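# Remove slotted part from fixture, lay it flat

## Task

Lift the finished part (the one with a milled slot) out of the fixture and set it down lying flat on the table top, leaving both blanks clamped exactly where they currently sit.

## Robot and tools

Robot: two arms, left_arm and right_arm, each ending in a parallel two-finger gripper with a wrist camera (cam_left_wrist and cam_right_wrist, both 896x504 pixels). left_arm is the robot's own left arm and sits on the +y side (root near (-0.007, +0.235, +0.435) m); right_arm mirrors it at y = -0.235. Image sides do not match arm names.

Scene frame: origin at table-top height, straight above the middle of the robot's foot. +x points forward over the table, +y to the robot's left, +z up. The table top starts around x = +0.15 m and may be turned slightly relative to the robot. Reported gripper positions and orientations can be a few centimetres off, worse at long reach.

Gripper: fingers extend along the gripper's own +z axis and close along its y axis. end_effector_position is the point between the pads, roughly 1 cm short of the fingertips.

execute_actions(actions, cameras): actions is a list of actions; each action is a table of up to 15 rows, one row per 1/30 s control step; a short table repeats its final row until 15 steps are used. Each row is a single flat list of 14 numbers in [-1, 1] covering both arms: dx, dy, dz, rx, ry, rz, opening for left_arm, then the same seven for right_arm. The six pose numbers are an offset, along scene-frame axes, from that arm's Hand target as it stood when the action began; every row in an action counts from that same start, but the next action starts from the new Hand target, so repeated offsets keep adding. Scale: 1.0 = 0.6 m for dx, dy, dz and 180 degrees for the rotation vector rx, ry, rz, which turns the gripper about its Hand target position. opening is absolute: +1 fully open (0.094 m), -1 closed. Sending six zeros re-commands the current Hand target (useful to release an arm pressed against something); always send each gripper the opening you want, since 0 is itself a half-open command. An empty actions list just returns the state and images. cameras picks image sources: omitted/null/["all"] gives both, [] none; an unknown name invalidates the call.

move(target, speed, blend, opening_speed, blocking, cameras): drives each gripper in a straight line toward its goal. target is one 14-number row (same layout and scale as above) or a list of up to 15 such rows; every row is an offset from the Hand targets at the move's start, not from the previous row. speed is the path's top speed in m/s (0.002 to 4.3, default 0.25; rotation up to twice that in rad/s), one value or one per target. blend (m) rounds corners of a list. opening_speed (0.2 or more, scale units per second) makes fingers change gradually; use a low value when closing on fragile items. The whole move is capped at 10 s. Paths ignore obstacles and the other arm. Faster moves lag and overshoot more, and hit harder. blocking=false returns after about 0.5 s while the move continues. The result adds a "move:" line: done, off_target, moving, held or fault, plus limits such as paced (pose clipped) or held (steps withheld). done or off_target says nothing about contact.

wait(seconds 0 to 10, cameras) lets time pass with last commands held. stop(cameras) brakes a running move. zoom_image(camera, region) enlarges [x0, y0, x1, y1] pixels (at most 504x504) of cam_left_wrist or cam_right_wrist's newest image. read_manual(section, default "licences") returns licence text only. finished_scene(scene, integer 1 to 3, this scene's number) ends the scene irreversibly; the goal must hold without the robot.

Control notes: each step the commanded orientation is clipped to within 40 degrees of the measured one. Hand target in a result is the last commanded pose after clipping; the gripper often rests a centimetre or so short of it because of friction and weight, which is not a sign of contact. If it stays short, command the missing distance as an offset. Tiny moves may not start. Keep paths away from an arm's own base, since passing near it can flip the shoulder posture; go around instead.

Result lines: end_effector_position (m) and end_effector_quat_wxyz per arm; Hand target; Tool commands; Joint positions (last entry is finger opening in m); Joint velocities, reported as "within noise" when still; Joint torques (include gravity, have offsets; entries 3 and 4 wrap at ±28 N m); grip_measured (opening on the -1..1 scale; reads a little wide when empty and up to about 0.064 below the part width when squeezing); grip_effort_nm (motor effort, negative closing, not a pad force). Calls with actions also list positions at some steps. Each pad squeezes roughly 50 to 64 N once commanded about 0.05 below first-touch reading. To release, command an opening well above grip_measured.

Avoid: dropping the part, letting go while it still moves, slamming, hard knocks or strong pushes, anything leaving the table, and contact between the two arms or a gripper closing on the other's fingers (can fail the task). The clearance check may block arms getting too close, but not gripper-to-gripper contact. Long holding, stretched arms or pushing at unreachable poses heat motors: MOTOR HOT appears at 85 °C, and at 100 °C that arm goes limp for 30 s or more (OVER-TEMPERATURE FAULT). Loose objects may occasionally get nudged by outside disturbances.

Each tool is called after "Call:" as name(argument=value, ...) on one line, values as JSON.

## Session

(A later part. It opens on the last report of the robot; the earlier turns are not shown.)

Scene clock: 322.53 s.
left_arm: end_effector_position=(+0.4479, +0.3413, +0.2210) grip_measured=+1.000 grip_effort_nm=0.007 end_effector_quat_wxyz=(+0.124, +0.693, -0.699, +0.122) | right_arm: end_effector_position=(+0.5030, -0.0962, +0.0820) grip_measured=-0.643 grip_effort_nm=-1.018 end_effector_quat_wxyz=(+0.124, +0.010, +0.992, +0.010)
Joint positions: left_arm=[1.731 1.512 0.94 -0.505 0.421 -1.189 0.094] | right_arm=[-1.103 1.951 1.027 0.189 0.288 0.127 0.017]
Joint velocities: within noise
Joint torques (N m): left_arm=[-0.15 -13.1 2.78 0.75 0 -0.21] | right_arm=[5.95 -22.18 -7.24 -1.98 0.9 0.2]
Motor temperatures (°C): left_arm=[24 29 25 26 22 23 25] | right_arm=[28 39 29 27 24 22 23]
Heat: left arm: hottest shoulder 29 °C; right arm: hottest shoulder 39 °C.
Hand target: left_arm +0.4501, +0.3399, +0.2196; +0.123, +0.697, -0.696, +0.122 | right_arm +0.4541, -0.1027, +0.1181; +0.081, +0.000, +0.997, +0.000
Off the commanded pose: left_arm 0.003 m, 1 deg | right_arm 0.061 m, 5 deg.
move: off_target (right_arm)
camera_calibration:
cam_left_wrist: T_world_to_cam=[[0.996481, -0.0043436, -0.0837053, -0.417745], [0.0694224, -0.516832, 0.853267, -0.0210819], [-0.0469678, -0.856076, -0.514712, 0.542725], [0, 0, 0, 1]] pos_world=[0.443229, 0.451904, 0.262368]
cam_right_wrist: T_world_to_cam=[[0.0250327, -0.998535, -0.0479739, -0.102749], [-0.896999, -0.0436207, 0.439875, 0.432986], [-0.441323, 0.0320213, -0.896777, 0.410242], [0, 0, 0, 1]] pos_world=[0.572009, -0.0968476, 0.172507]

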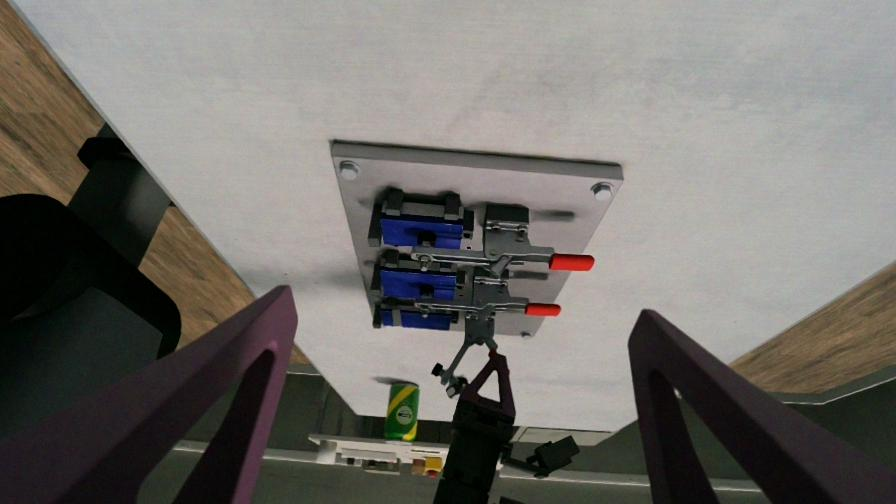

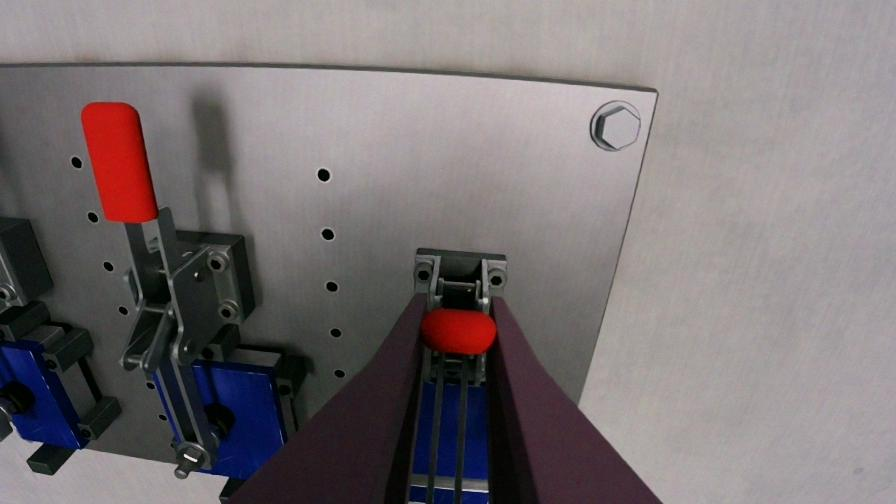

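Call:
zoom_image(camera="cam_left_wrist", region=[400, 280, 600, 430])

Call:
zoom_image(camera="cam_right_wrist", region=[360, 220, 560, 500])

Scaled by 2.520 from the camera's 896x504 image, which has a finer 1280x720 frame.

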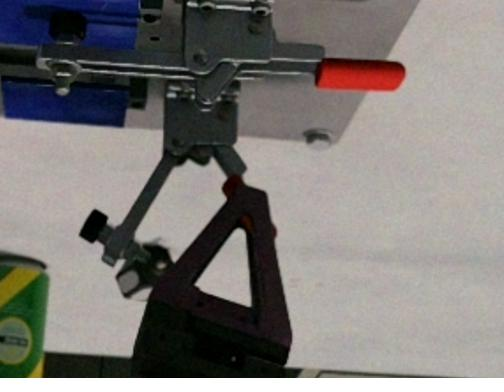

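Scaled by 1.800 from the camera's 896x504 image, which has a finer 1280x720 frame.

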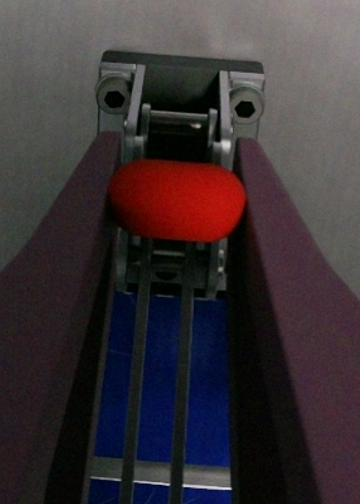

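Call:
move(target=[0,0,0,0,0,0,1, 0.10,0.005,-0.055,0,-0.025,0,-0.8], speed=0.08)

Scene clock: 348.83 s.
left_arm: end_effector_position=(+0.4479, +0.3413, +0.2210) grip_measured=+1.000 grip_effort_nm=0.012 end_effector_quat_wxyz=(+0.124, +0.693, -0.699, +0.122) | right_arm: end_effector_position=(+0.5159, -0.0942, +0.0813) grip_measured=-0.643 grip_effort_nm=-1.023 end_effector_quat_wxyz=(+0.127, +0.011, +0.992, +0.008)
Joint positions: left_arm=[1.731 1.512 0.94 -0.505 0.421 -1.189 0.094] | right_arm=[-1.103 1.957 1.061 0.167 0.291 0.126 0.017]
Joint velocities: within noise
Joint torques (N m): left_arm=[0.56 -12.16 2.92 0.72 -0.02 -0.19] | right_arm=[3.72 -15.97 0.43 -0.28 0.43 -0.27]
Motor temperatures (°C): left_arm=[24 29 25 26 22 23 25] | right_arm=[28 40 31 27 24 22 23]
Heat: left arm: hottest shoulder 29 °C; right arm: hottest shoulder 40 °C.
Hand target: left_arm +0.4501, +0.3399, +0.2196; +0.123, +0.697, -0.696, +0.122 | right_arm +0.5141, -0.0997, +0.0851; +0.120, +0.000, +0.993, +0.000
Off the commanded pose: left_arm 0.003 m, 1 deg | right_arm 0.007 m, 2 deg.
move: done
camera_calibration:
cam_left_wrist: T_world_to_cam=[[0.996481, -0.0043436, -0.0837053, -0.417745], [0.0694224, -0.516832, 0.853267, -0.0210819], [-0.0469678, -0.856076, -0.514712, 0.542725], [0, 0, 0, 1]] pos_world=[0.443229, 0.451904, 0.262368]
cam_right_wrist: T_world_to_cam=[[0.0236291, -0.998671, -0.0458017, -0.100642], [-0.899743, -0.0412143, 0.434471, 0.44697], [-0.435781, 0.0309436, -0.899521, 0.412566], [0, 0, 0, 1]] pos_world=[0.584324, -0.0948525, 0.172307]

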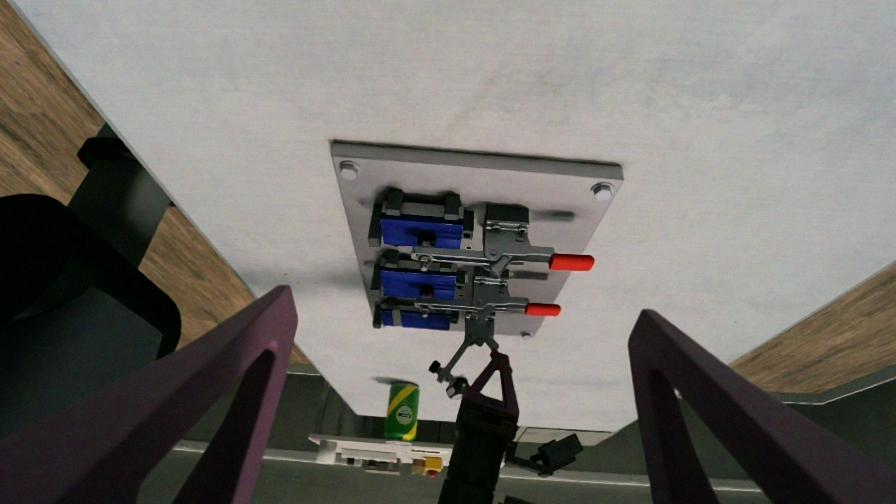

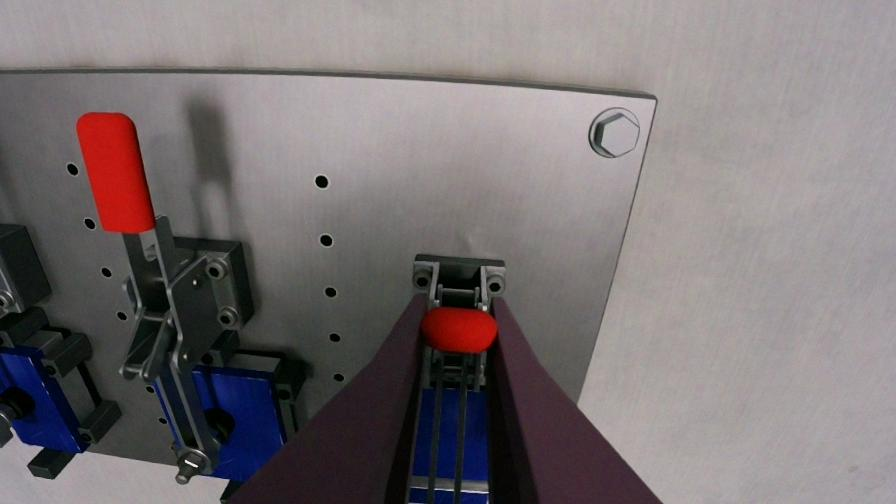

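Call:
move(target=[0,0,0,0,0,0,1, 0,0,0,0,0,0,-0.45], speed=0.08, opening_speed=0.4)

Scene clock: 354.90 s.
left_arm: end_effector_position=(+0.4479, +0.3413, +0.2210) grip_measured=+1.000 grip_effort_nm=0.012 end_effector_quat_wxyz=(+0.124, +0.693, -0.699, +0.122) | right_arm: end_effector_position=(+0.5131, -0.0957, +0.0806) grip_measured=-0.452 grip_effort_nm=0.081 end_effector_quat_wxyz=(+0.121, +0.007, +0.993, +0.004)
Joint positions: left_arm=[1.731 1.512 0.94 -0.505 0.421 -1.189 0.094] | right_arm=[-1.103 1.957 1.061 0.154 0.298 0.121 0.026]
Joint velocities: within noise
Joint torques (N m): left_arm=[0.44 -12.45 2.92 0.65 0.01 -0.21] | right_arm=[3.72 -15.68 0.44 0.1 0.24 -0.19]
Motor temperatures (°C): left_arm=[24 29 25 26 22 23 25] | right_arm=[28 39 30 27 23 22 23]
Heat: left arm: hottest shoulder 29 °C; right arm: hottest shoulder 39 °C.
Hand target: left_arm +0.4501, +0.3399, +0.2196; +0.123, +0.697, -0.696, +0.122 | right_arm +0.5141, -0.0997, +0.0851; +0.120, +0.000, +0.993, +0.001
Off the commanded pose: left_arm 0.003 m, 1 deg | right_arm 0.006 m, 1 deg.
move: done
camera_calibration:
cam_left_wrist: T_world_to_cam=[[0.996481, -0.0043436, -0.0837053, -0.417745], [0.0694224, -0.516832, 0.853267, -0.0210819], [-0.0469678, -0.856076, -0.514712, 0.542725], [0, 0, 0, 1]] pos_world=[0.443229, 0.451904, 0.262368]
cam_right_wrist: T_world_to_cam=[[0.0301464, -0.998884, -0.0363722, -0.106115], [-0.894501, -0.0431989, 0.444973, 0.441034], [-0.446048, 0.0191206, -0.894805, 0.414502], [0, 0, 0, 1]] pos_world=[0.582592, -0.0948701, 0.17079]

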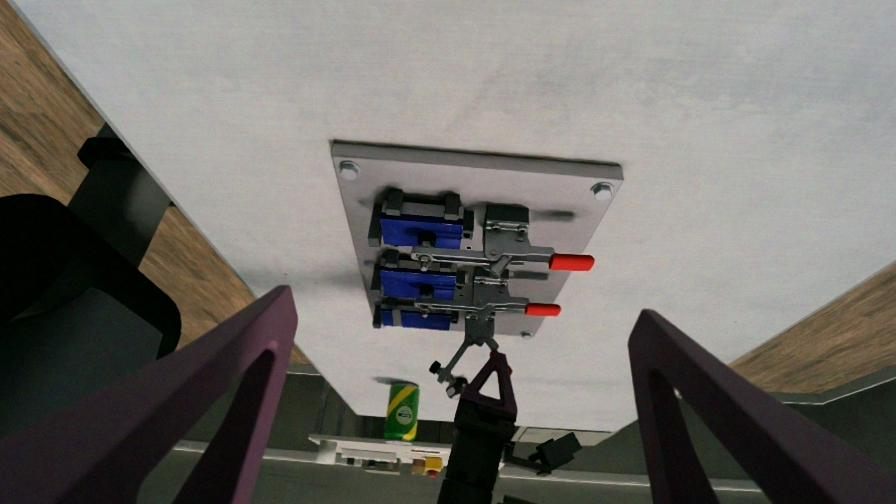

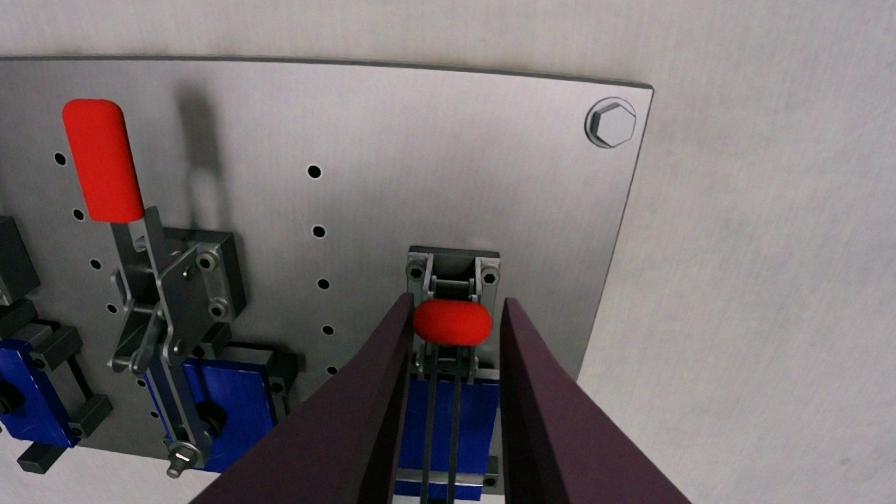

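Call:
move(target=[[0,0,0,0,0,0,1, 0,0,0,0,0,0,-0.2],[0,0,0,0,0,0,1, -0.033,0,0.167,0,0,0,-0.2],[0,0,0,0,0,0,1, 0.143,0.005,0.142,0,0.132,0,-1]], speed=0.15, cameras=["cam_right_wrist"])

Scene clock: 387.60 s.
left_arm: end_effector_position=(+0.4479, +0.3413, +0.2210) grip_measured=+1.000 grip_effort_nm=0.012 end_effector_quat_wxyz=(+0.124, +0.693, -0.699, +0.122) | right_arm: end_effector_position=(+0.5843, -0.0881, +0.1699) grip_measured=-0.990 grip_effort_nm=-0.496 end_effector_quat_wxyz=(-0.093, -0.018, +0.996, +0.003)
Joint positions: left_arm=[1.731 1.512 0.94 -0.505 0.421 -1.189 0.094] | right_arm=[-1.09 1.892 1.527 -0.82 0.234 0.201 0]
Joint velocities: within noise
Joint torques (N m): left_arm=[-0.32 -12.57 3.03 0.76 -0.03 -0.24] | right_arm=[3.37 -17.73 6.02 -0.61 0.07 0.18]
Motor temperatures (°C): left_arm=[24 29 25 25 22 23 25] | right_arm=[28 38 29 27 23 22 22]
Heat: left arm: hottest shoulder 29 °C; right arm: hottest shoulder 38 °C.
Hand target: left_arm +0.4501, +0.3399, +0.2196; +0.123, +0.697, -0.696, +0.122 | right_arm +0.5997, -0.0968, +0.1702; -0.087, +0.000, +0.996, +0.000
Off the commanded pose: left_arm 0.003 m, 1 deg | right_arm 0.018 m, 2 deg.
move: off_target (right_arm); target 3's new opening was sent with right_arm's hand 0.018 m and 2 deg from that target
camera_calibration:
cam_right_wrist: T_world_to_cam=[[0.062587, -0.99673, -0.0511075, -0.113784], [-0.624651, -0.0790585, 0.776892, 0.248052], [-0.778392, -0.0166989, -0.627556, 0.671574], [0, 0, 0, 1]] pos_world=[0.684815, -0.0825867, 0.222925]
Images, in order (width x height): cam_right_wrist 896x504.

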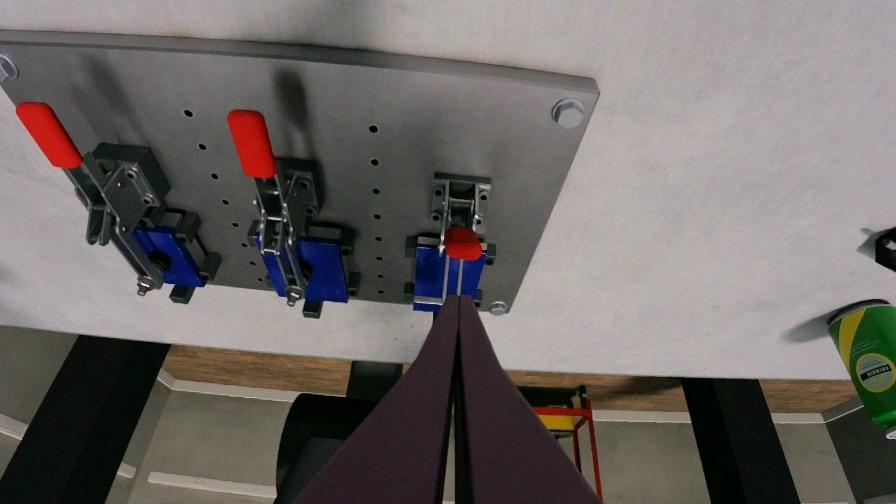

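Call:
move(target=[[0,0,0,0,0,0,1, 0,-0.005,-0.137,0,0,0,-1],[0,0,0,0,0,0,1, -0.05,-0.006,-0.137,0,0,0,-1]], speed=0.12)

Scene clock: 393.53 s.
left_arm: end_effector_position=(+0.4479, +0.3413, +0.2210) grip_measured=+1.000 grip_effort_nm=0.012 end_effector_quat_wxyz=(+0.124, +0.693, -0.699, +0.122) | right_arm: end_effector_position=(+0.5566, -0.0920, +0.0793) grip_measured=-0.990 grip_effort_nm=-0.515 end_effector_quat_wxyz=(-0.102, -0.003, +0.995, -0.001)
Joint positions: left_arm=[1.731 1.512 0.94 -0.505 0.421 -1.189 0.094] | right_arm=[-1.128 2.056 1.54 -0.678 0.22 0.199 0]
Joint velocities: within noise
Joint torques (N m): left_arm=[0.09 -12.16 2.88 0.96 0.01 -0.21] | right_arm=[3.66 -20.13 2.58 0.09 0.11 -0.15]
Motor temperatures (°C): left_arm=[24 29 25 25 22 23 25] | right_arm=[28 38 29 27 23 22 22]
Heat: left arm: hottest shoulder 29 °C; right arm: hottest shoulder 38 °C.
Hand target: left_arm +0.4501, +0.3399, +0.2196; +0.123, +0.697, -0.696, +0.122 | right_arm +0.5698, -0.1003, +0.0881; -0.087, +0.000, +0.996, +0.001
Off the commanded pose: left_arm 0.003 m, 1 deg | right_arm 0.018 m, 2 deg.
move: off_target (right_arm)
camera_calibration:
cam_left_wrist: T_world_to_cam=[[0.996481, -0.0043436, -0.0837053, -0.417745], [0.0694224, -0.516832, 0.853267, -0.0210819], [-0.0469678, -0.856076, -0.514712, 0.542725], [0, 0, 0, 1]] pos_world=[0.443229, 0.451904, 0.262368]
cam_right_wrist: T_world_to_cam=[[0.0328789, -0.998578, -0.0419679, -0.104824], [-0.613227, -0.0533132, 0.788105, 0.295957], [-0.789222, -0.000176184, -0.614108, 0.599679], [0, 0, 0, 1]] pos_world=[0.658215, -0.0887904, 0.130623]

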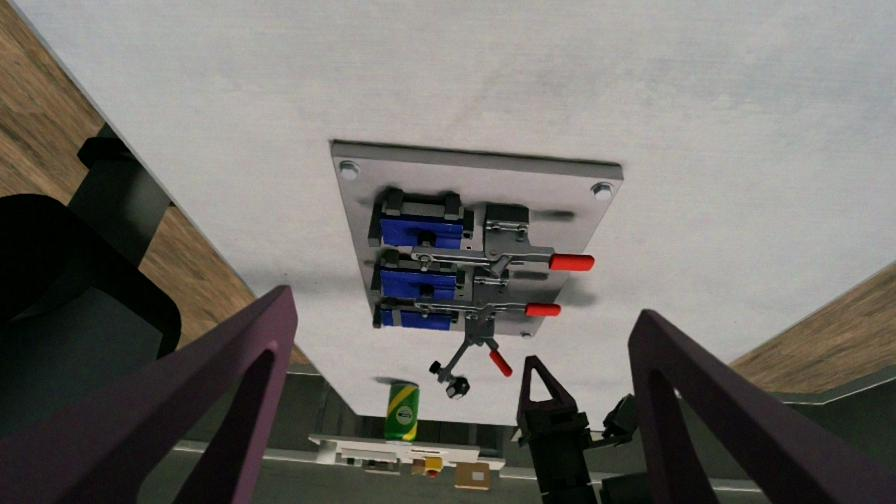

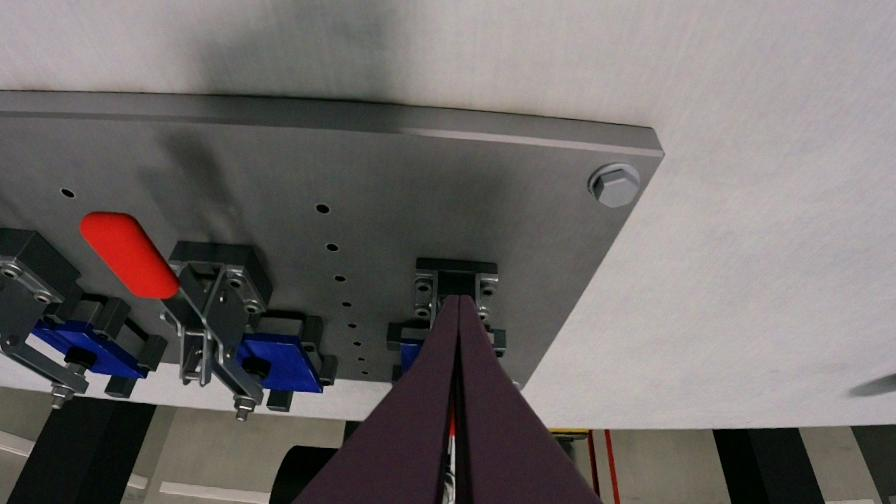

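Call:
move(target=[0,0,0,0,0,0,1, -0.12,0,0.005,0,0,0,-1], speed=0.08, cameras=["cam_left_wrist"])

Call:
zoom_image(camera="cam_left_wrist", region=[400, 280, 660, 460])

Scene clock: 399.10 s.
left_arm: end_effector_position=(+0.4479, +0.3413, +0.2210) grip_measured=+1.000 grip_effort_nm=0.012 end_effector_quat_wxyz=(+0.124, +0.693, -0.699, +0.122) | right_arm: end_effector_position=(+0.5112, -0.1023, +0.0878) grip_measured=-0.990 grip_effort_nm=-0.505 end_effector_quat_wxyz=(-0.076, +0.003, +0.997, +0.001)
Joint positions: left_arm=[1.731 1.512 0.94 -0.505 0.421 -1.189 0.094] | right_arm=[-1.128 1.969 1.318 -0.49 0.226 0.199 0]
Joint velocities: within noise
Joint torques (N m): left_arm=[0.85 -11.69 2.85 0.62 -0.09 -0.23] | right_arm=[5.01 -16.91 0.16 -0.53 0.16 0.05]
Motor temperatures (°C): left_arm=[24 29 25 25 22 23 25] | right_arm=[28 39 29 27 22 22 22]
Heat: left arm: hottest shoulder 29 °C; right arm: hottest shoulder 39 °C.
Hand target: left_arm +0.4501, +0.3399, +0.2196; +0.123, +0.697, -0.696, +0.122 | right_arm +0.4978, -0.1003, +0.0910; -0.087, +0.000, +0.996, +0.000
Off the commanded pose: left_arm 0.003 m, 1 deg | right_arm 0.014 m, 1 deg.
move: off_target (right_arm)
camera_calibration:
cam_left_wrist: T_world_to_cam=[[0.996481, -0.0043436, -0.0837053, -0.417745], [0.0694224, -0.516832, 0.853267, -0.0210819], [-0.0469678, -0.856076, -0.514712, 0.542725], [0, 0, 0, 1]] pos_world=[0.443229, 0.451904, 0.262368]
Images, in order (width x height): cam_left_wrist 896x504.

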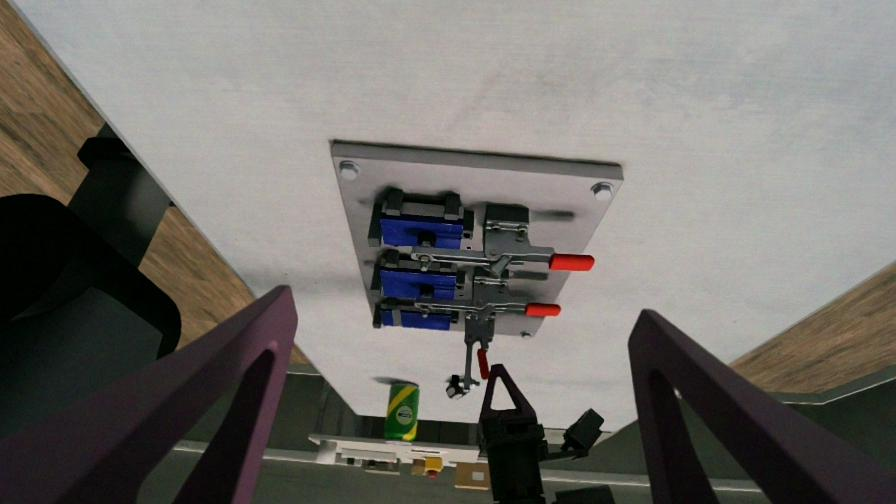

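Scaled by 1.938 from the camera's 896x504 image, which has a finer 1280x720 frame.

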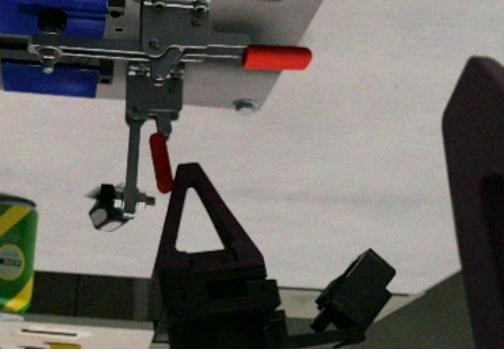

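Call:
move(target=[[0,0,0,0,0,0,1, 0.05,0.0,0.02,0,0,0,-1],[0,0,0,0,0,0,1, 0.05,0.005,0.217,0,0,0,-1],[0,0,0,0,0,0,1, -0.205,0.01,0.13,0,-0.278,0,0.6]], speed=0.2, blend=[0.01,0.03,0])

Scene clock: 446.17 s.
left_arm: end_effector_position=(+0.4479, +0.3413, +0.2210) grip_measured=+1.000 grip_effort_nm=0.007 end_effector_quat_wxyz=(+0.124, +0.693, -0.699, +0.122) | right_arm: end_effector_position=(+0.3831, -0.1026, +0.1649) grip_measured=+0.598 grip_effort_nm=0.081 end_effector_quat_wxyz=(+0.342, +0.014, +0.940, -0.006)
Joint positions: left_arm=[1.731 1.512 0.94 -0.505 0.421 -1.189 0.094] | right_arm=[-0.969 2.05 0.506 1.266 0.468 0.018 0.075]
Joint velocities: within noise
Joint torques (N m): left_arm=[0.03 -11.87 2.88 0.79 -0.01 -0.19] | right_arm=[5.54 -9.58 -3.43 1.76 0.11 -0.18]
Motor temperatures (°C): left_arm=[24 29 25 25 22 23 25] | right_arm=[28 39 27 27 22 22 22]
Heat: left arm: hottest shoulder 29 °C; right arm: hottest shoulder 39 °C.
Hand target: left_arm +0.4501, +0.3399, +0.2196; +0.123, +0.697, -0.696, +0.122 | right_arm +0.3748, -0.0943, +0.1690; +0.343, +0.000, +0.939, +0.000
Off the commanded pose: left_arm 0.003 m, 1 deg | right_arm 0.012 m, 2 deg.
move: off_target (right_arm); target 3's new opening was sent with right_arm's hand 0.012 m and 2 deg from that target
camera_calibration:
cam_left_wrist: T_world_to_cam=[[0.996481, -0.0043436, -0.0837053, -0.417745], [0.0694224, -0.516832, 0.853267, -0.0210819], [-0.0469678, -0.856076, -0.514712, 0.542725], [0, 0, 0, 1]] pos_world=[0.443229, 0.451904, 0.262368]
cam_right_wrist: T_world_to_cam=[[0.0195175, -0.999804, -0.00327742, -0.107527], [-0.999782, -0.0195413, 0.00738347, 0.401913], [-0.00744606, 0.00313259, -0.999967, 0.279786], [0, 0, 0, 1]] pos_world=[0.406007, -0.100529, 0.276457]

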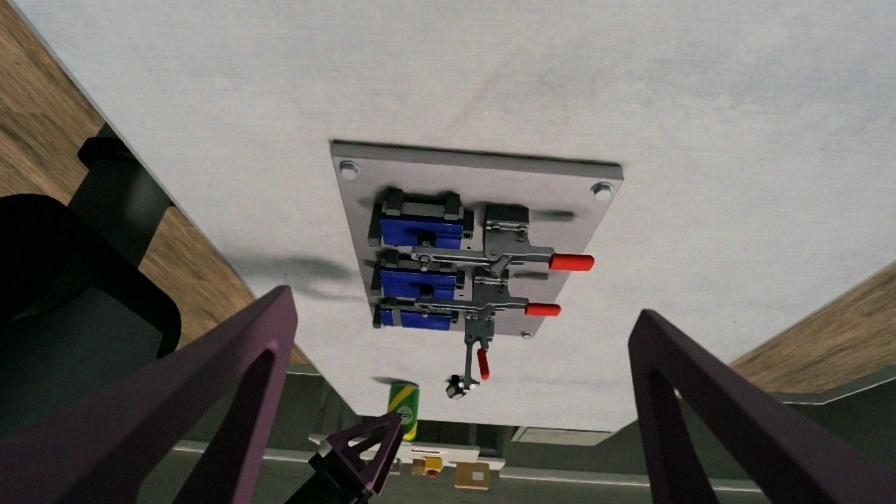

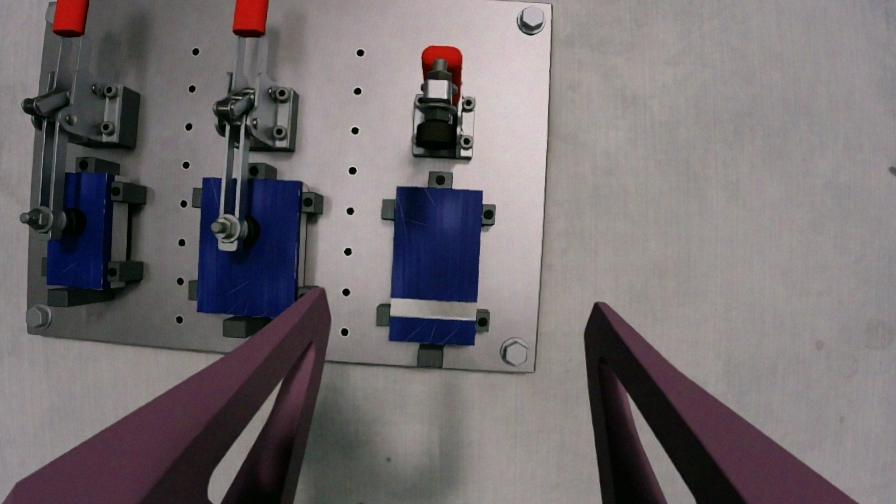

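Call:
move(target=[0,0,0,0,0,0,1, 0.018,0.016,-0.133,0,0,0,0.6], speed=0.15, cameras=["cam_right_wrist"])

Scene clock: 481.80 s.
left_arm: end_effector_position=(+0.4479, +0.3413, +0.2210) grip_measured=+1.000 grip_effort_nm=0.002 end_effector_quat_wxyz=(+0.124, +0.693, -0.699, +0.122) | right_arm: end_effector_position=(+0.3801, -0.0772, +0.0902) grip_measured=+0.599 grip_effort_nm=0.081 end_effector_quat_wxyz=(+0.334, -0.001, +0.943, +0.007)
Joint positions: left_arm=[1.731 1.512 0.94 -0.505 0.421 -1.189 0.094] | right_arm=[-0.987 2.277 0.682 1.299 0.416 0.002 0.075]
Joint velocities: within noise
Joint torques (N m): left_arm=[0.67 -12.28 2.84 0.81 -0.03 -0.25] | right_arm=[2.9 -9.76 -2.41 1.8 0.05 -0.16]
Motor temperatures (°C): left_arm=[24 29 25 25 22 23 25] | right_arm=[28 36 28 27 22 22 21]
Heat: left arm: hottest shoulder 29 °C; right arm: hottest shoulder 36 °C.
Hand target: left_arm +0.4501, +0.3399, +0.2196; +0.123, +0.697, -0.696, +0.122 | right_arm +0.3856, -0.0846, +0.0892; +0.343, +0.000, +0.939, +0.000
Off the commanded pose: left_arm 0.003 m, 1 deg | right_arm 0.009 m, 1 deg.
move: done
camera_calibration:
cam_right_wrist: T_world_to_cam=[[0.0565331, -0.998216, -0.0191929, -0.094843], [-0.998086, -0.0569878, 0.024031, 0.394892], [-0.0250819, 0.0177976, -0.999527, 0.212664], [0, 0, 0, 1]] pos_world=[0.404832, -0.0759547, 0.201254]
Images, in order (width x height): cam_right_wrist 896x504.

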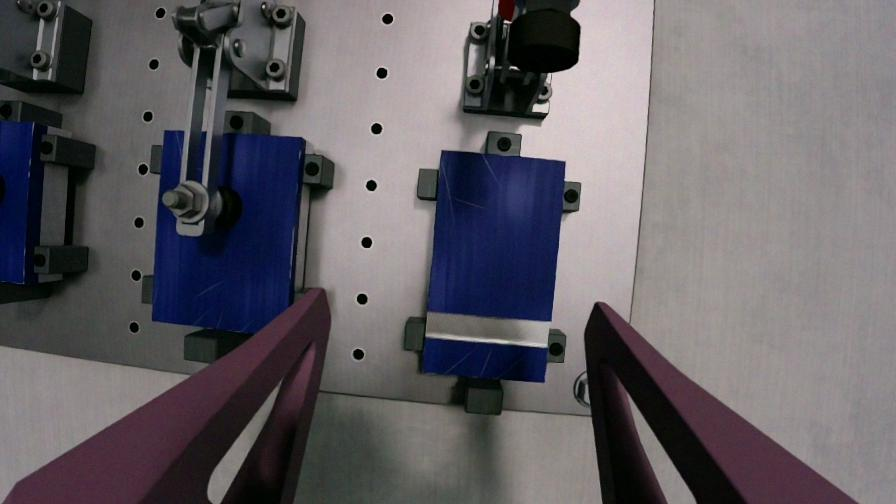

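Call:
move(target=[0,0,0,0,0,0,1, 0.02,-0.024,-0.045,0,0,-0.011,0.6], speed=0.1, cameras=["cam_right_wrist"])

Scene clock: 500.67 s.
left_arm: end_effector_position=(+0.4479, +0.3413, +0.2210) grip_measured=+1.000 grip_effort_nm=0.007 end_effector_quat_wxyz=(+0.124, +0.693, -0.699, +0.122) | right_arm: end_effector_position=(+0.3964, -0.0918, +0.0659) grip_measured=+0.599 grip_effort_nm=0.076 end_effector_quat_wxyz=(+0.342, +0.014, +0.940, +0.000)
Joint positions: left_arm=[1.731 1.512 0.94 -0.505 0.421 -1.189 0.094] | right_arm=[-1.041 2.32 0.75 1.299 0.387 0.001 0.075]
Joint velocities: within noise
Joint torques (N m): left_arm=[0.44 -11.99 2.96 0.55 0.01 -0.19] | right_arm=[3.02 -9.99 -2.35 1.28 0.05 -0.05]
Motor temperatures (°C): left_arm=[24 29 25 25 22 23 25] | right_arm=[27 36 27 27 22 22 21]
Heat: left arm: hottest shoulder 29 °C; right arm: hottest shoulder 36 °C.
Hand target: left_arm +0.4501, +0.3399, +0.2196; +0.123, +0.697, -0.696, +0.122 | right_arm +0.3978, -0.0991, +0.0623; +0.343, +0.016, +0.939, -0.006
Off the commanded pose: left_arm 0.003 m, 1 deg | right_arm 0.008 m, 1 deg.
move: done
camera_calibration:
cam_right_wrist: T_world_to_cam=[[0.0248324, -0.999581, -0.0148899, -0.0986356], [-0.999656, -0.0249549, 0.00809783, 0.415549], [-0.00846601, 0.0146836, -0.999856, 0.18233], [0, 0, 0, 1]] pos_world=[0.419399, -0.0909015, 0.17747]
Images, in order (width x height): cam_right_wrist 896x504.

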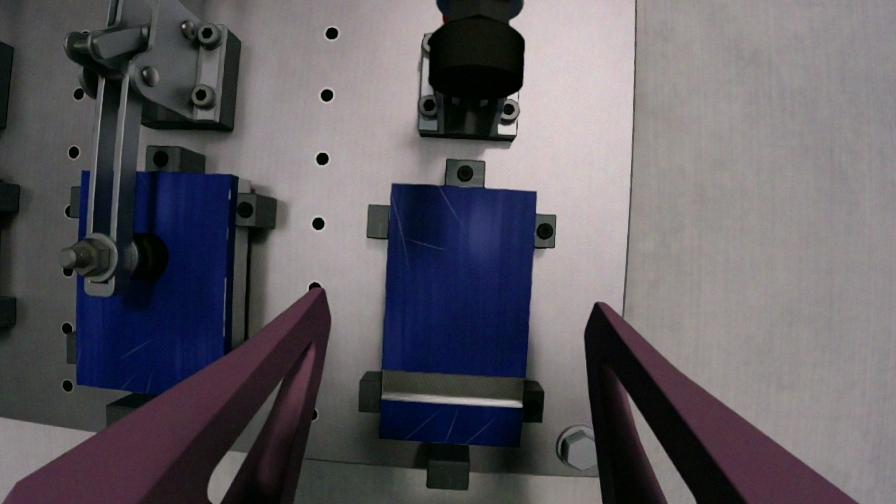

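Call:
move(target=[0,0,0,0,0,0,1, -0.005,0,-0.038,0,0,0,0.45], speed=0.08, cameras=["cam_right_wrist"])

Scene clock: 517.90 s.
left_arm: end_effector_position=(+0.4479, +0.3413, +0.2210) grip_measured=+1.000 grip_effort_nm=0.007 end_effector_quat_wxyz=(+0.124, +0.693, -0.699, +0.122) | right_arm: end_effector_position=(+0.3900, -0.0902, +0.0408) grip_measured=+0.451 grip_effort_nm=-0.051 end_effector_quat_wxyz=(+0.335, +0.012, +0.942, +0.001)
Joint positions: left_arm=[1.731 1.512 0.94 -0.505 0.421 -1.189 0.094] | right_arm=[-1.053 2.386 0.802 1.299 0.373 0.001 0.068]
Joint velocities: within noise
Joint torques (N m): left_arm=[0.32 -12.04 2.99 0.77 0.02 -0.23] | right_arm=[2.78 -10.4 -2.5 1.73 0.04 -0.12]
Motor temperatures (°C): left_arm=[24 29 25 25 22 23 25] | right_arm=[27 35 27 27 22 22 21]
Heat: left arm: hottest shoulder 29 °C; right arm: hottest shoulder 35 °C.
Hand target: left_arm +0.4501, +0.3399, +0.2196; +0.123, +0.697, -0.696, +0.122 | right_arm +0.3947, -0.0990, +0.0395; +0.343, +0.016, +0.939, -0.006
Off the commanded pose: left_arm 0.003 m, 1 deg | right_arm 0.010 m, 1 deg.
move: done
camera_calibration:
cam_right_wrist: T_world_to_cam=[[0.0276107, -0.999494, -0.0157873, -0.0982993], [-0.999358, -0.0279606, 0.0223946, 0.408405], [-0.0228247, 0.0151588, -0.999625, 0.162711], [0, 0, 0, 1]] pos_world=[0.414571, -0.0892968, 0.151952]
Images, in order (width x height): cam_right_wrist 896x504.

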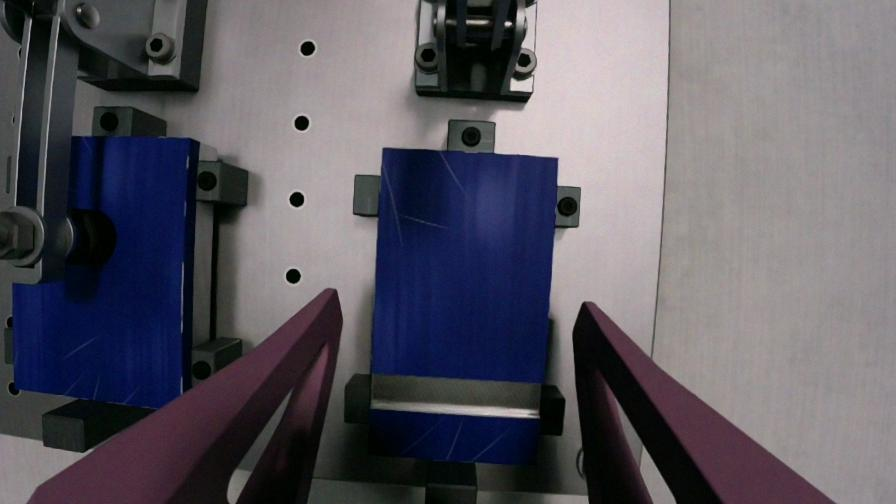

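Call:
zoom_image(camera="cam_right_wrist", region=[300, 230, 620, 430])

Scaled by 1.575 from the camera's 896x504 image, which has a finer 1280x720 frame.

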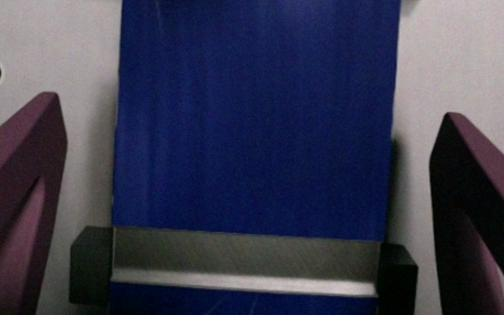

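Call:
move(target=[0,0,0,0,0,0,1, 0.003,-0.001,-0.010,0,0,0,0.3], speed=0.05, cameras=["cam_right_wrist"])

Scene clock: 536.30 s.
left_arm: end_effector_position=(+0.4479, +0.3413, +0.2210) grip_measured=+1.000 grip_effort_nm=-0.002 end_effector_quat_wxyz=(+0.124, +0.693, -0.699, +0.122) | right_arm: end_effector_position=(+0.3937, -0.0905, +0.0363) grip_measured=+0.301 grip_effort_nm=-0.061 end_effector_quat_wxyz=(+0.338, +0.014, +0.941, +0.002)
Joint positions: left_arm=[1.731 1.512 0.94 -0.505 0.421 -1.189 0.094] | right_arm=[-1.059 2.395 0.818 1.299 0.367 0.001 0.061]
Joint velocities: within noise
Joint torques (N m): left_arm=[0.5 -12.51 2.95 0.69 0.01 -0.19] | right_arm=[2.67 -10.34 -2.48 1.62 0.07 -0.12]
Motor temperatures (°C): left_arm=[24 29 25 25 22 23 25] | right_arm=[27 34 27 27 22 22 21]
Heat: left arm: hottest shoulder 29 °C; right arm: hottest shoulder 34 °C.
Hand target: left_arm +0.4501, +0.3399, +0.2196; +0.123, +0.697, -0.696, +0.122 | right_arm +0.3966, -0.0997, +0.0334; +0.343, +0.016, +0.939, -0.006
Off the commanded pose: left_arm 0.003 m, 1 deg | right_arm 0.010 m, 1 deg.
move: done
camera_calibration:
cam_right_wrist: T_world_to_cam=[[0.0248912, -0.999519, -0.0184941, -0.0975154], [-0.999553, -0.0251901, 0.0161074, 0.412755], [-0.0165655, 0.0180849, -0.999699, 0.156162], [0, 0, 0, 1]] pos_world=[0.417585, -0.0898954, 0.147663]
Images, in order (width x height): cam_right_wrist 896x504.

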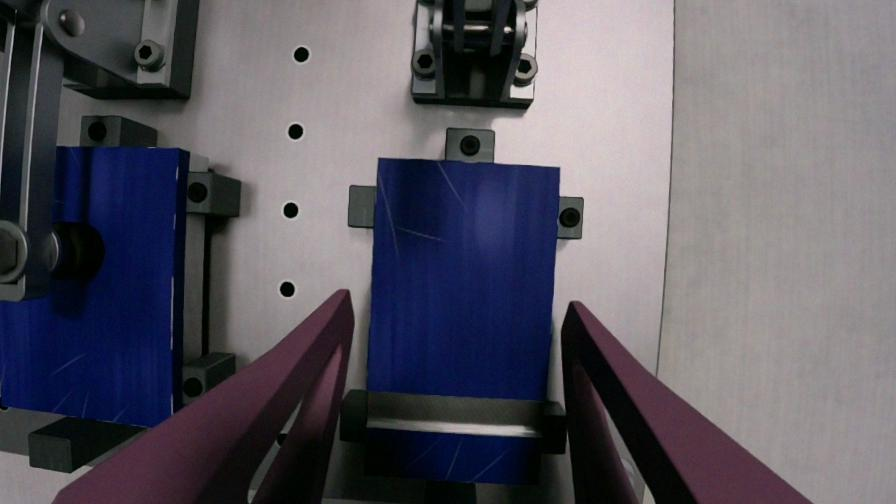

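Call:
move(target=[0,0,0,0,0,0,1, 0,-0.002,0,0,0,0,-0.1], speed=0.05, opening_speed=0.25)

Scene clock: 544.07 s.
left_arm: end_effector_position=(+0.4479, +0.3413, +0.2210) grip_measured=+1.000 grip_effort_nm=0.022 end_effector_quat_wxyz=(+0.124, +0.693, -0.699, +0.122) | right_arm: end_effector_position=(+0.3941, -0.0912, +0.0360) grip_measured=+0.047 grip_effort_nm=-1.013 end_effector_quat_wxyz=(+0.338, +0.014, +0.941, +0.002)
Joint positions: left_arm=[1.731 1.512 0.94 -0.505 0.421 -1.189 0.094] | right_arm=[-1.061 2.395 0.819 1.299 0.364 0.001 0.049]
Joint velocities: within noise
Joint torques (N m): left_arm=[-0.32 -12.81 2.82 0.64 -0.02 -0.24] | right_arm=[2.78 -10.05 -2.52 1.66 0.04 -0.14]
Motor temperatures (°C): left_arm=[24 29 25 25 22 23 25] | right_arm=[27 34 27 27 22 22 21]
Heat: left arm: hottest shoulder 29 °C; right arm: hottest shoulder 34 °C.
Hand target: left_arm +0.4501, +0.3399, +0.2196; +0.123, +0.697, -0.696, +0.122 | right_arm +0.3964, -0.1008, +0.0335; +0.343, +0.016, +0.939, -0.005
Off the commanded pose: left_arm 0.003 m, 1 deg | right_arm 0.010 m, 1 deg.
move: done
camera_calibration:
cam_left_wrist: T_world_to_cam=[[0.996481, -0.0043436, -0.0837053, -0.417745], [0.0694224, -0.516832, 0.853267, -0.0210819], [-0.0469678, -0.856076, -0.514712, 0.542725], [0, 0, 0, 1]] pos_world=[0.443229, 0.451904, 0.262368]
cam_right_wrist: T_world_to_cam=[[0.0246888, -0.999507, -0.0193869, -0.0982114], [-0.999561, -0.0249984, 0.0158916, 0.413092], [-0.0163684, 0.0189861, -0.999686, 0.155782], [0, 0, 0, 1]] pos_world=[0.417885, -0.0907941, 0.147265]

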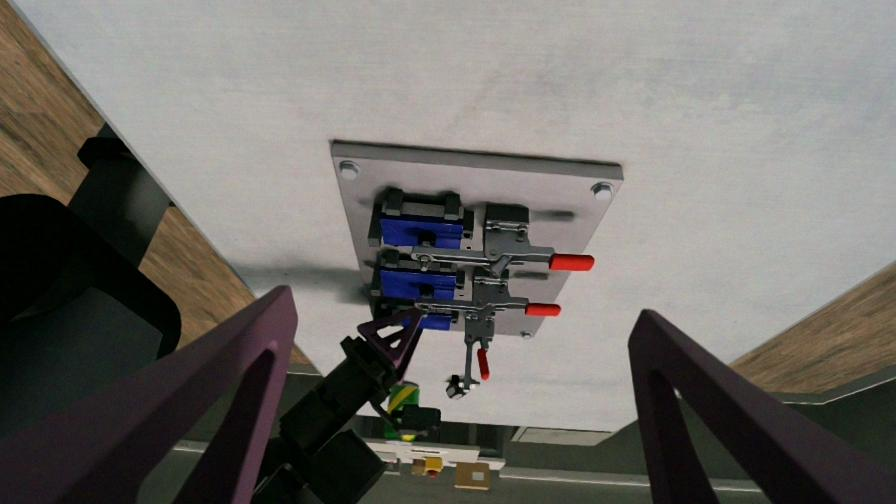

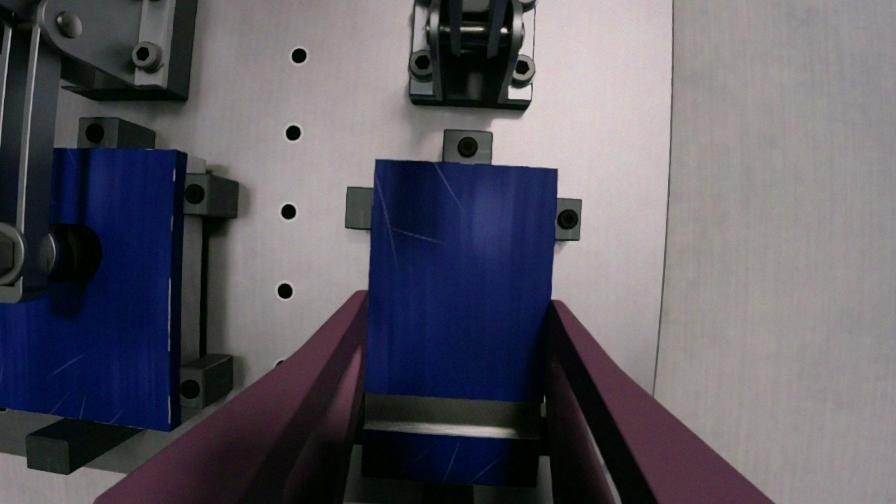

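Call:
move(target=[0,0,0,0,0,0,1, 0,0.0,0.07,0,0,0,-0.2], speed=0.06)

Scene clock: 548.13 s.
left_arm: end_effector_position=(+0.4479, +0.3413, +0.2210) grip_measured=+1.000 grip_effort_nm=0.017 end_effector_quat_wxyz=(+0.124, +0.693, -0.699, +0.122) | right_arm: end_effector_position=(+0.3981, -0.1024, +0.0634) grip_measured=+0.047 grip_effort_nm=-1.018 end_effector_quat_wxyz=(+0.341, +0.019, +0.940, -0.008)
Joint positions: left_arm=[1.731 1.512 0.94 -0.505 0.421 -1.189 0.094] | right_arm=[-1.061 2.32 0.751 1.299 0.388 0.001 0.049]
Joint velocities: within noise
Joint torques (N m): left_arm=[0.56 -11.75 2.96 0.87 0.02 -0.24] | right_arm=[4.48 -12.51 -4.71 1.29 0.21 -0.03]
Motor temperatures (°C): left_arm=[24 29 25 25 22 23 25] | right_arm=[27 34 27 27 22 22 21]
Heat: left arm: hottest shoulder 29 °C; right arm: hottest shoulder 34 °C.
Hand target: left_arm +0.4501, +0.3399, +0.2196; +0.123, +0.697, -0.696, +0.122 | right_arm +0.3965, -0.1009, +0.0754; +0.343, +0.016, +0.939, -0.006
Off the commanded pose: left_arm 0.003 m, 1 deg | right_arm 0.012 m, 1 deg.
move: off_target (right_arm)
camera_calibration:
cam_left_wrist: T_world_to_cam=[[0.996481, -0.0043436, -0.0837053, -0.417745], [0.0694224, -0.516832, 0.853267, -0.0210819], [-0.0469678, -0.856076, -0.514712, 0.542725], [0, 0, 0, 1]] pos_world=[0.443229, 0.451904, 0.262368]
cam_right_wrist: T_world_to_cam=[[0.00841085, -0.999961, -0.00272166, -0.103507], [-0.999914, -0.00843765, 0.00999056, 0.418585], [-0.0100131, 0.00263739, -0.999946, 0.179326], [0, 0, 0, 1]] pos_world=[0.421215, -0.100444, 0.174853]

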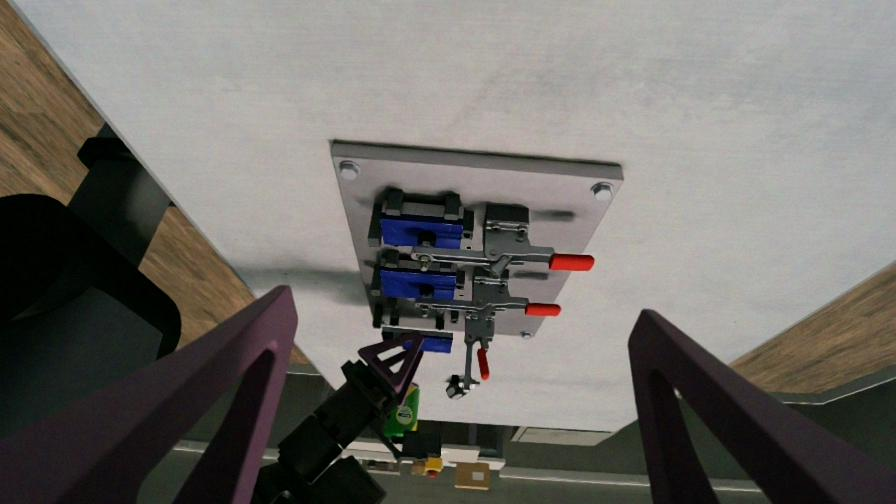

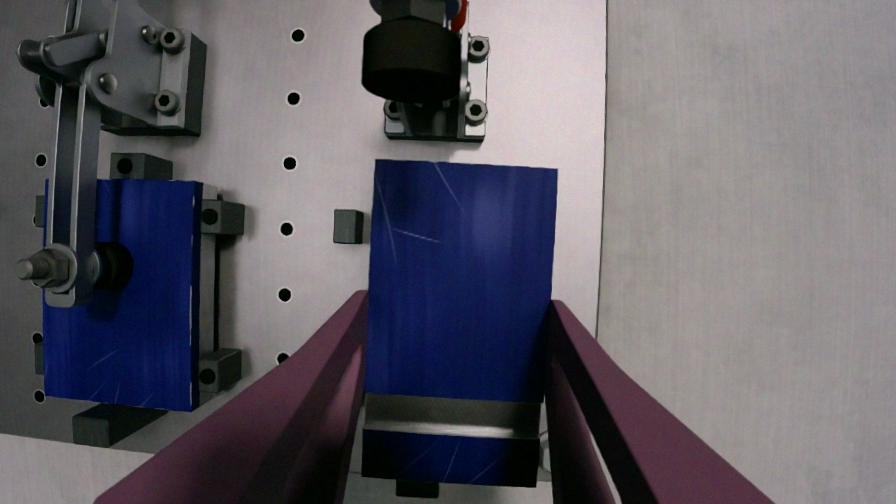

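Call:
move(target=[[0,0,0,0,0,0,1, -0.033,0,0.067,0,0,0,-0.2],[0,0,0,0,0,0,1, -0.069,-0.24,0.058,0,0,0,-0.2]], speed=0.15, blend=[0.02,0])

Scene clock: 579.03 s.
left_arm: end_effector_position=(+0.4479, +0.3413, +0.2210) grip_measured=+1.000 grip_effort_nm=0.007 end_effector_quat_wxyz=(+0.124, +0.693, -0.699, +0.122) | right_arm: end_effector_position=(+0.3636, -0.2390, +0.0993) grip_measured=+0.047 grip_effort_nm=-1.018 end_effector_quat_wxyz=(+0.343, +0.021, +0.939, +0.001)
Joint positions: left_arm=[1.731 1.512 0.94 -0.505 0.421 -1.189 0.094] | right_arm=[-1.411 2.254 0.536 1.47 0.032 -0.081 0.049]
Joint velocities: within noise
Joint torques (N m): left_arm=[-0.67 -12.57 3.04 0.75 -0.05 -0.21] | right_arm=[-0.09 -10.11 -6.5 2.03 -0.01 -0.2]
Motor temperatures (°C): left_arm=[24 29 25 25 22 23 25] | right_arm=[27 35 28 27 22 22 22]
Heat: left arm: hottest shoulder 29 °C; right arm: hottest shoulder 35 °C.
Hand target: left_arm +0.4501, +0.3399, +0.2196; +0.123, +0.697, -0.696, +0.122 | right_arm +0.3551, -0.2448, +0.1103; +0.343, +0.016, +0.939, -0.005
Off the commanded pose: left_arm 0.003 m, 1 deg | right_arm 0.015 m, 1 deg.
move: off_target (right_arm)
camera_calibration:
cam_left_wrist: T_world_to_cam=[[0.996481, -0.0043436, -0.0837053, -0.417745], [0.0694224, -0.516832, 0.853267, -0.0210819], [-0.0469678, -0.856076, -0.514712, 0.542725], [0, 0, 0, 1]] pos_world=[0.443229, 0.451904, 0.262368]
cam_right_wrist: T_world_to_cam=[[0.0109105, -0.999706, -0.0216747, -0.238781], [-0.999927, -0.01102, 0.00493778, 0.382515], [-0.00517518, 0.0216193, -0.999753, 0.218], [0, 0, 0, 1]] pos_world=[0.386221, -0.239208, 0.210882]

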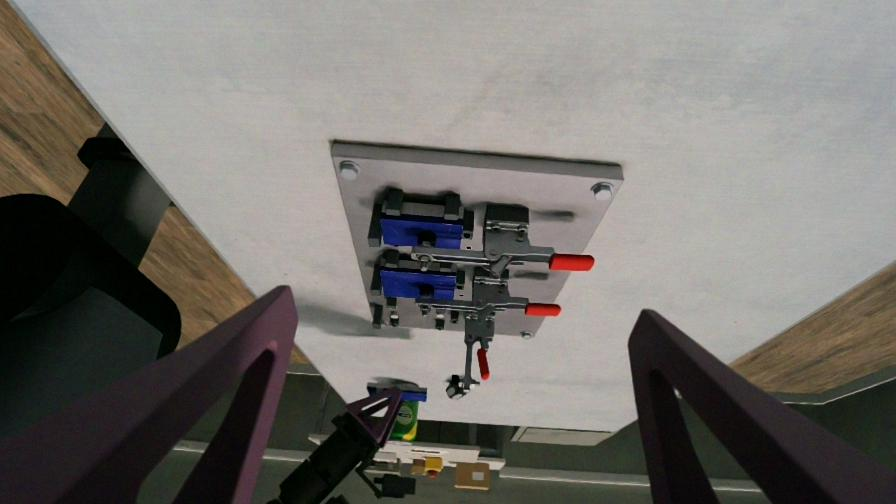

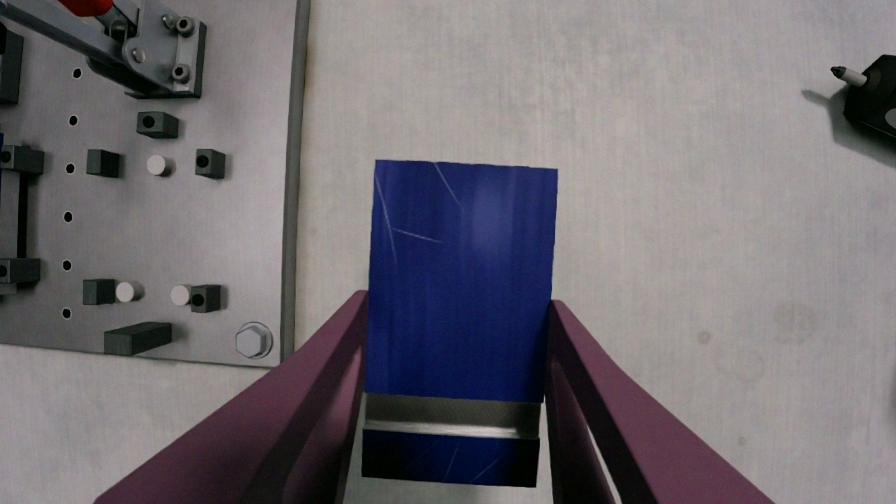

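Call:
zoom_image(camera="cam_left_wrist", region=[340, 360, 460, 440])

Scaled by 4.200 from the camera's 896x504 image, which has a finer 1280x720 frame.

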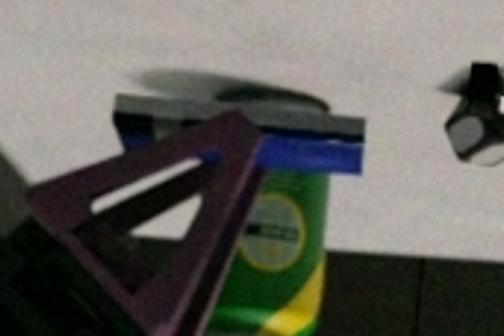

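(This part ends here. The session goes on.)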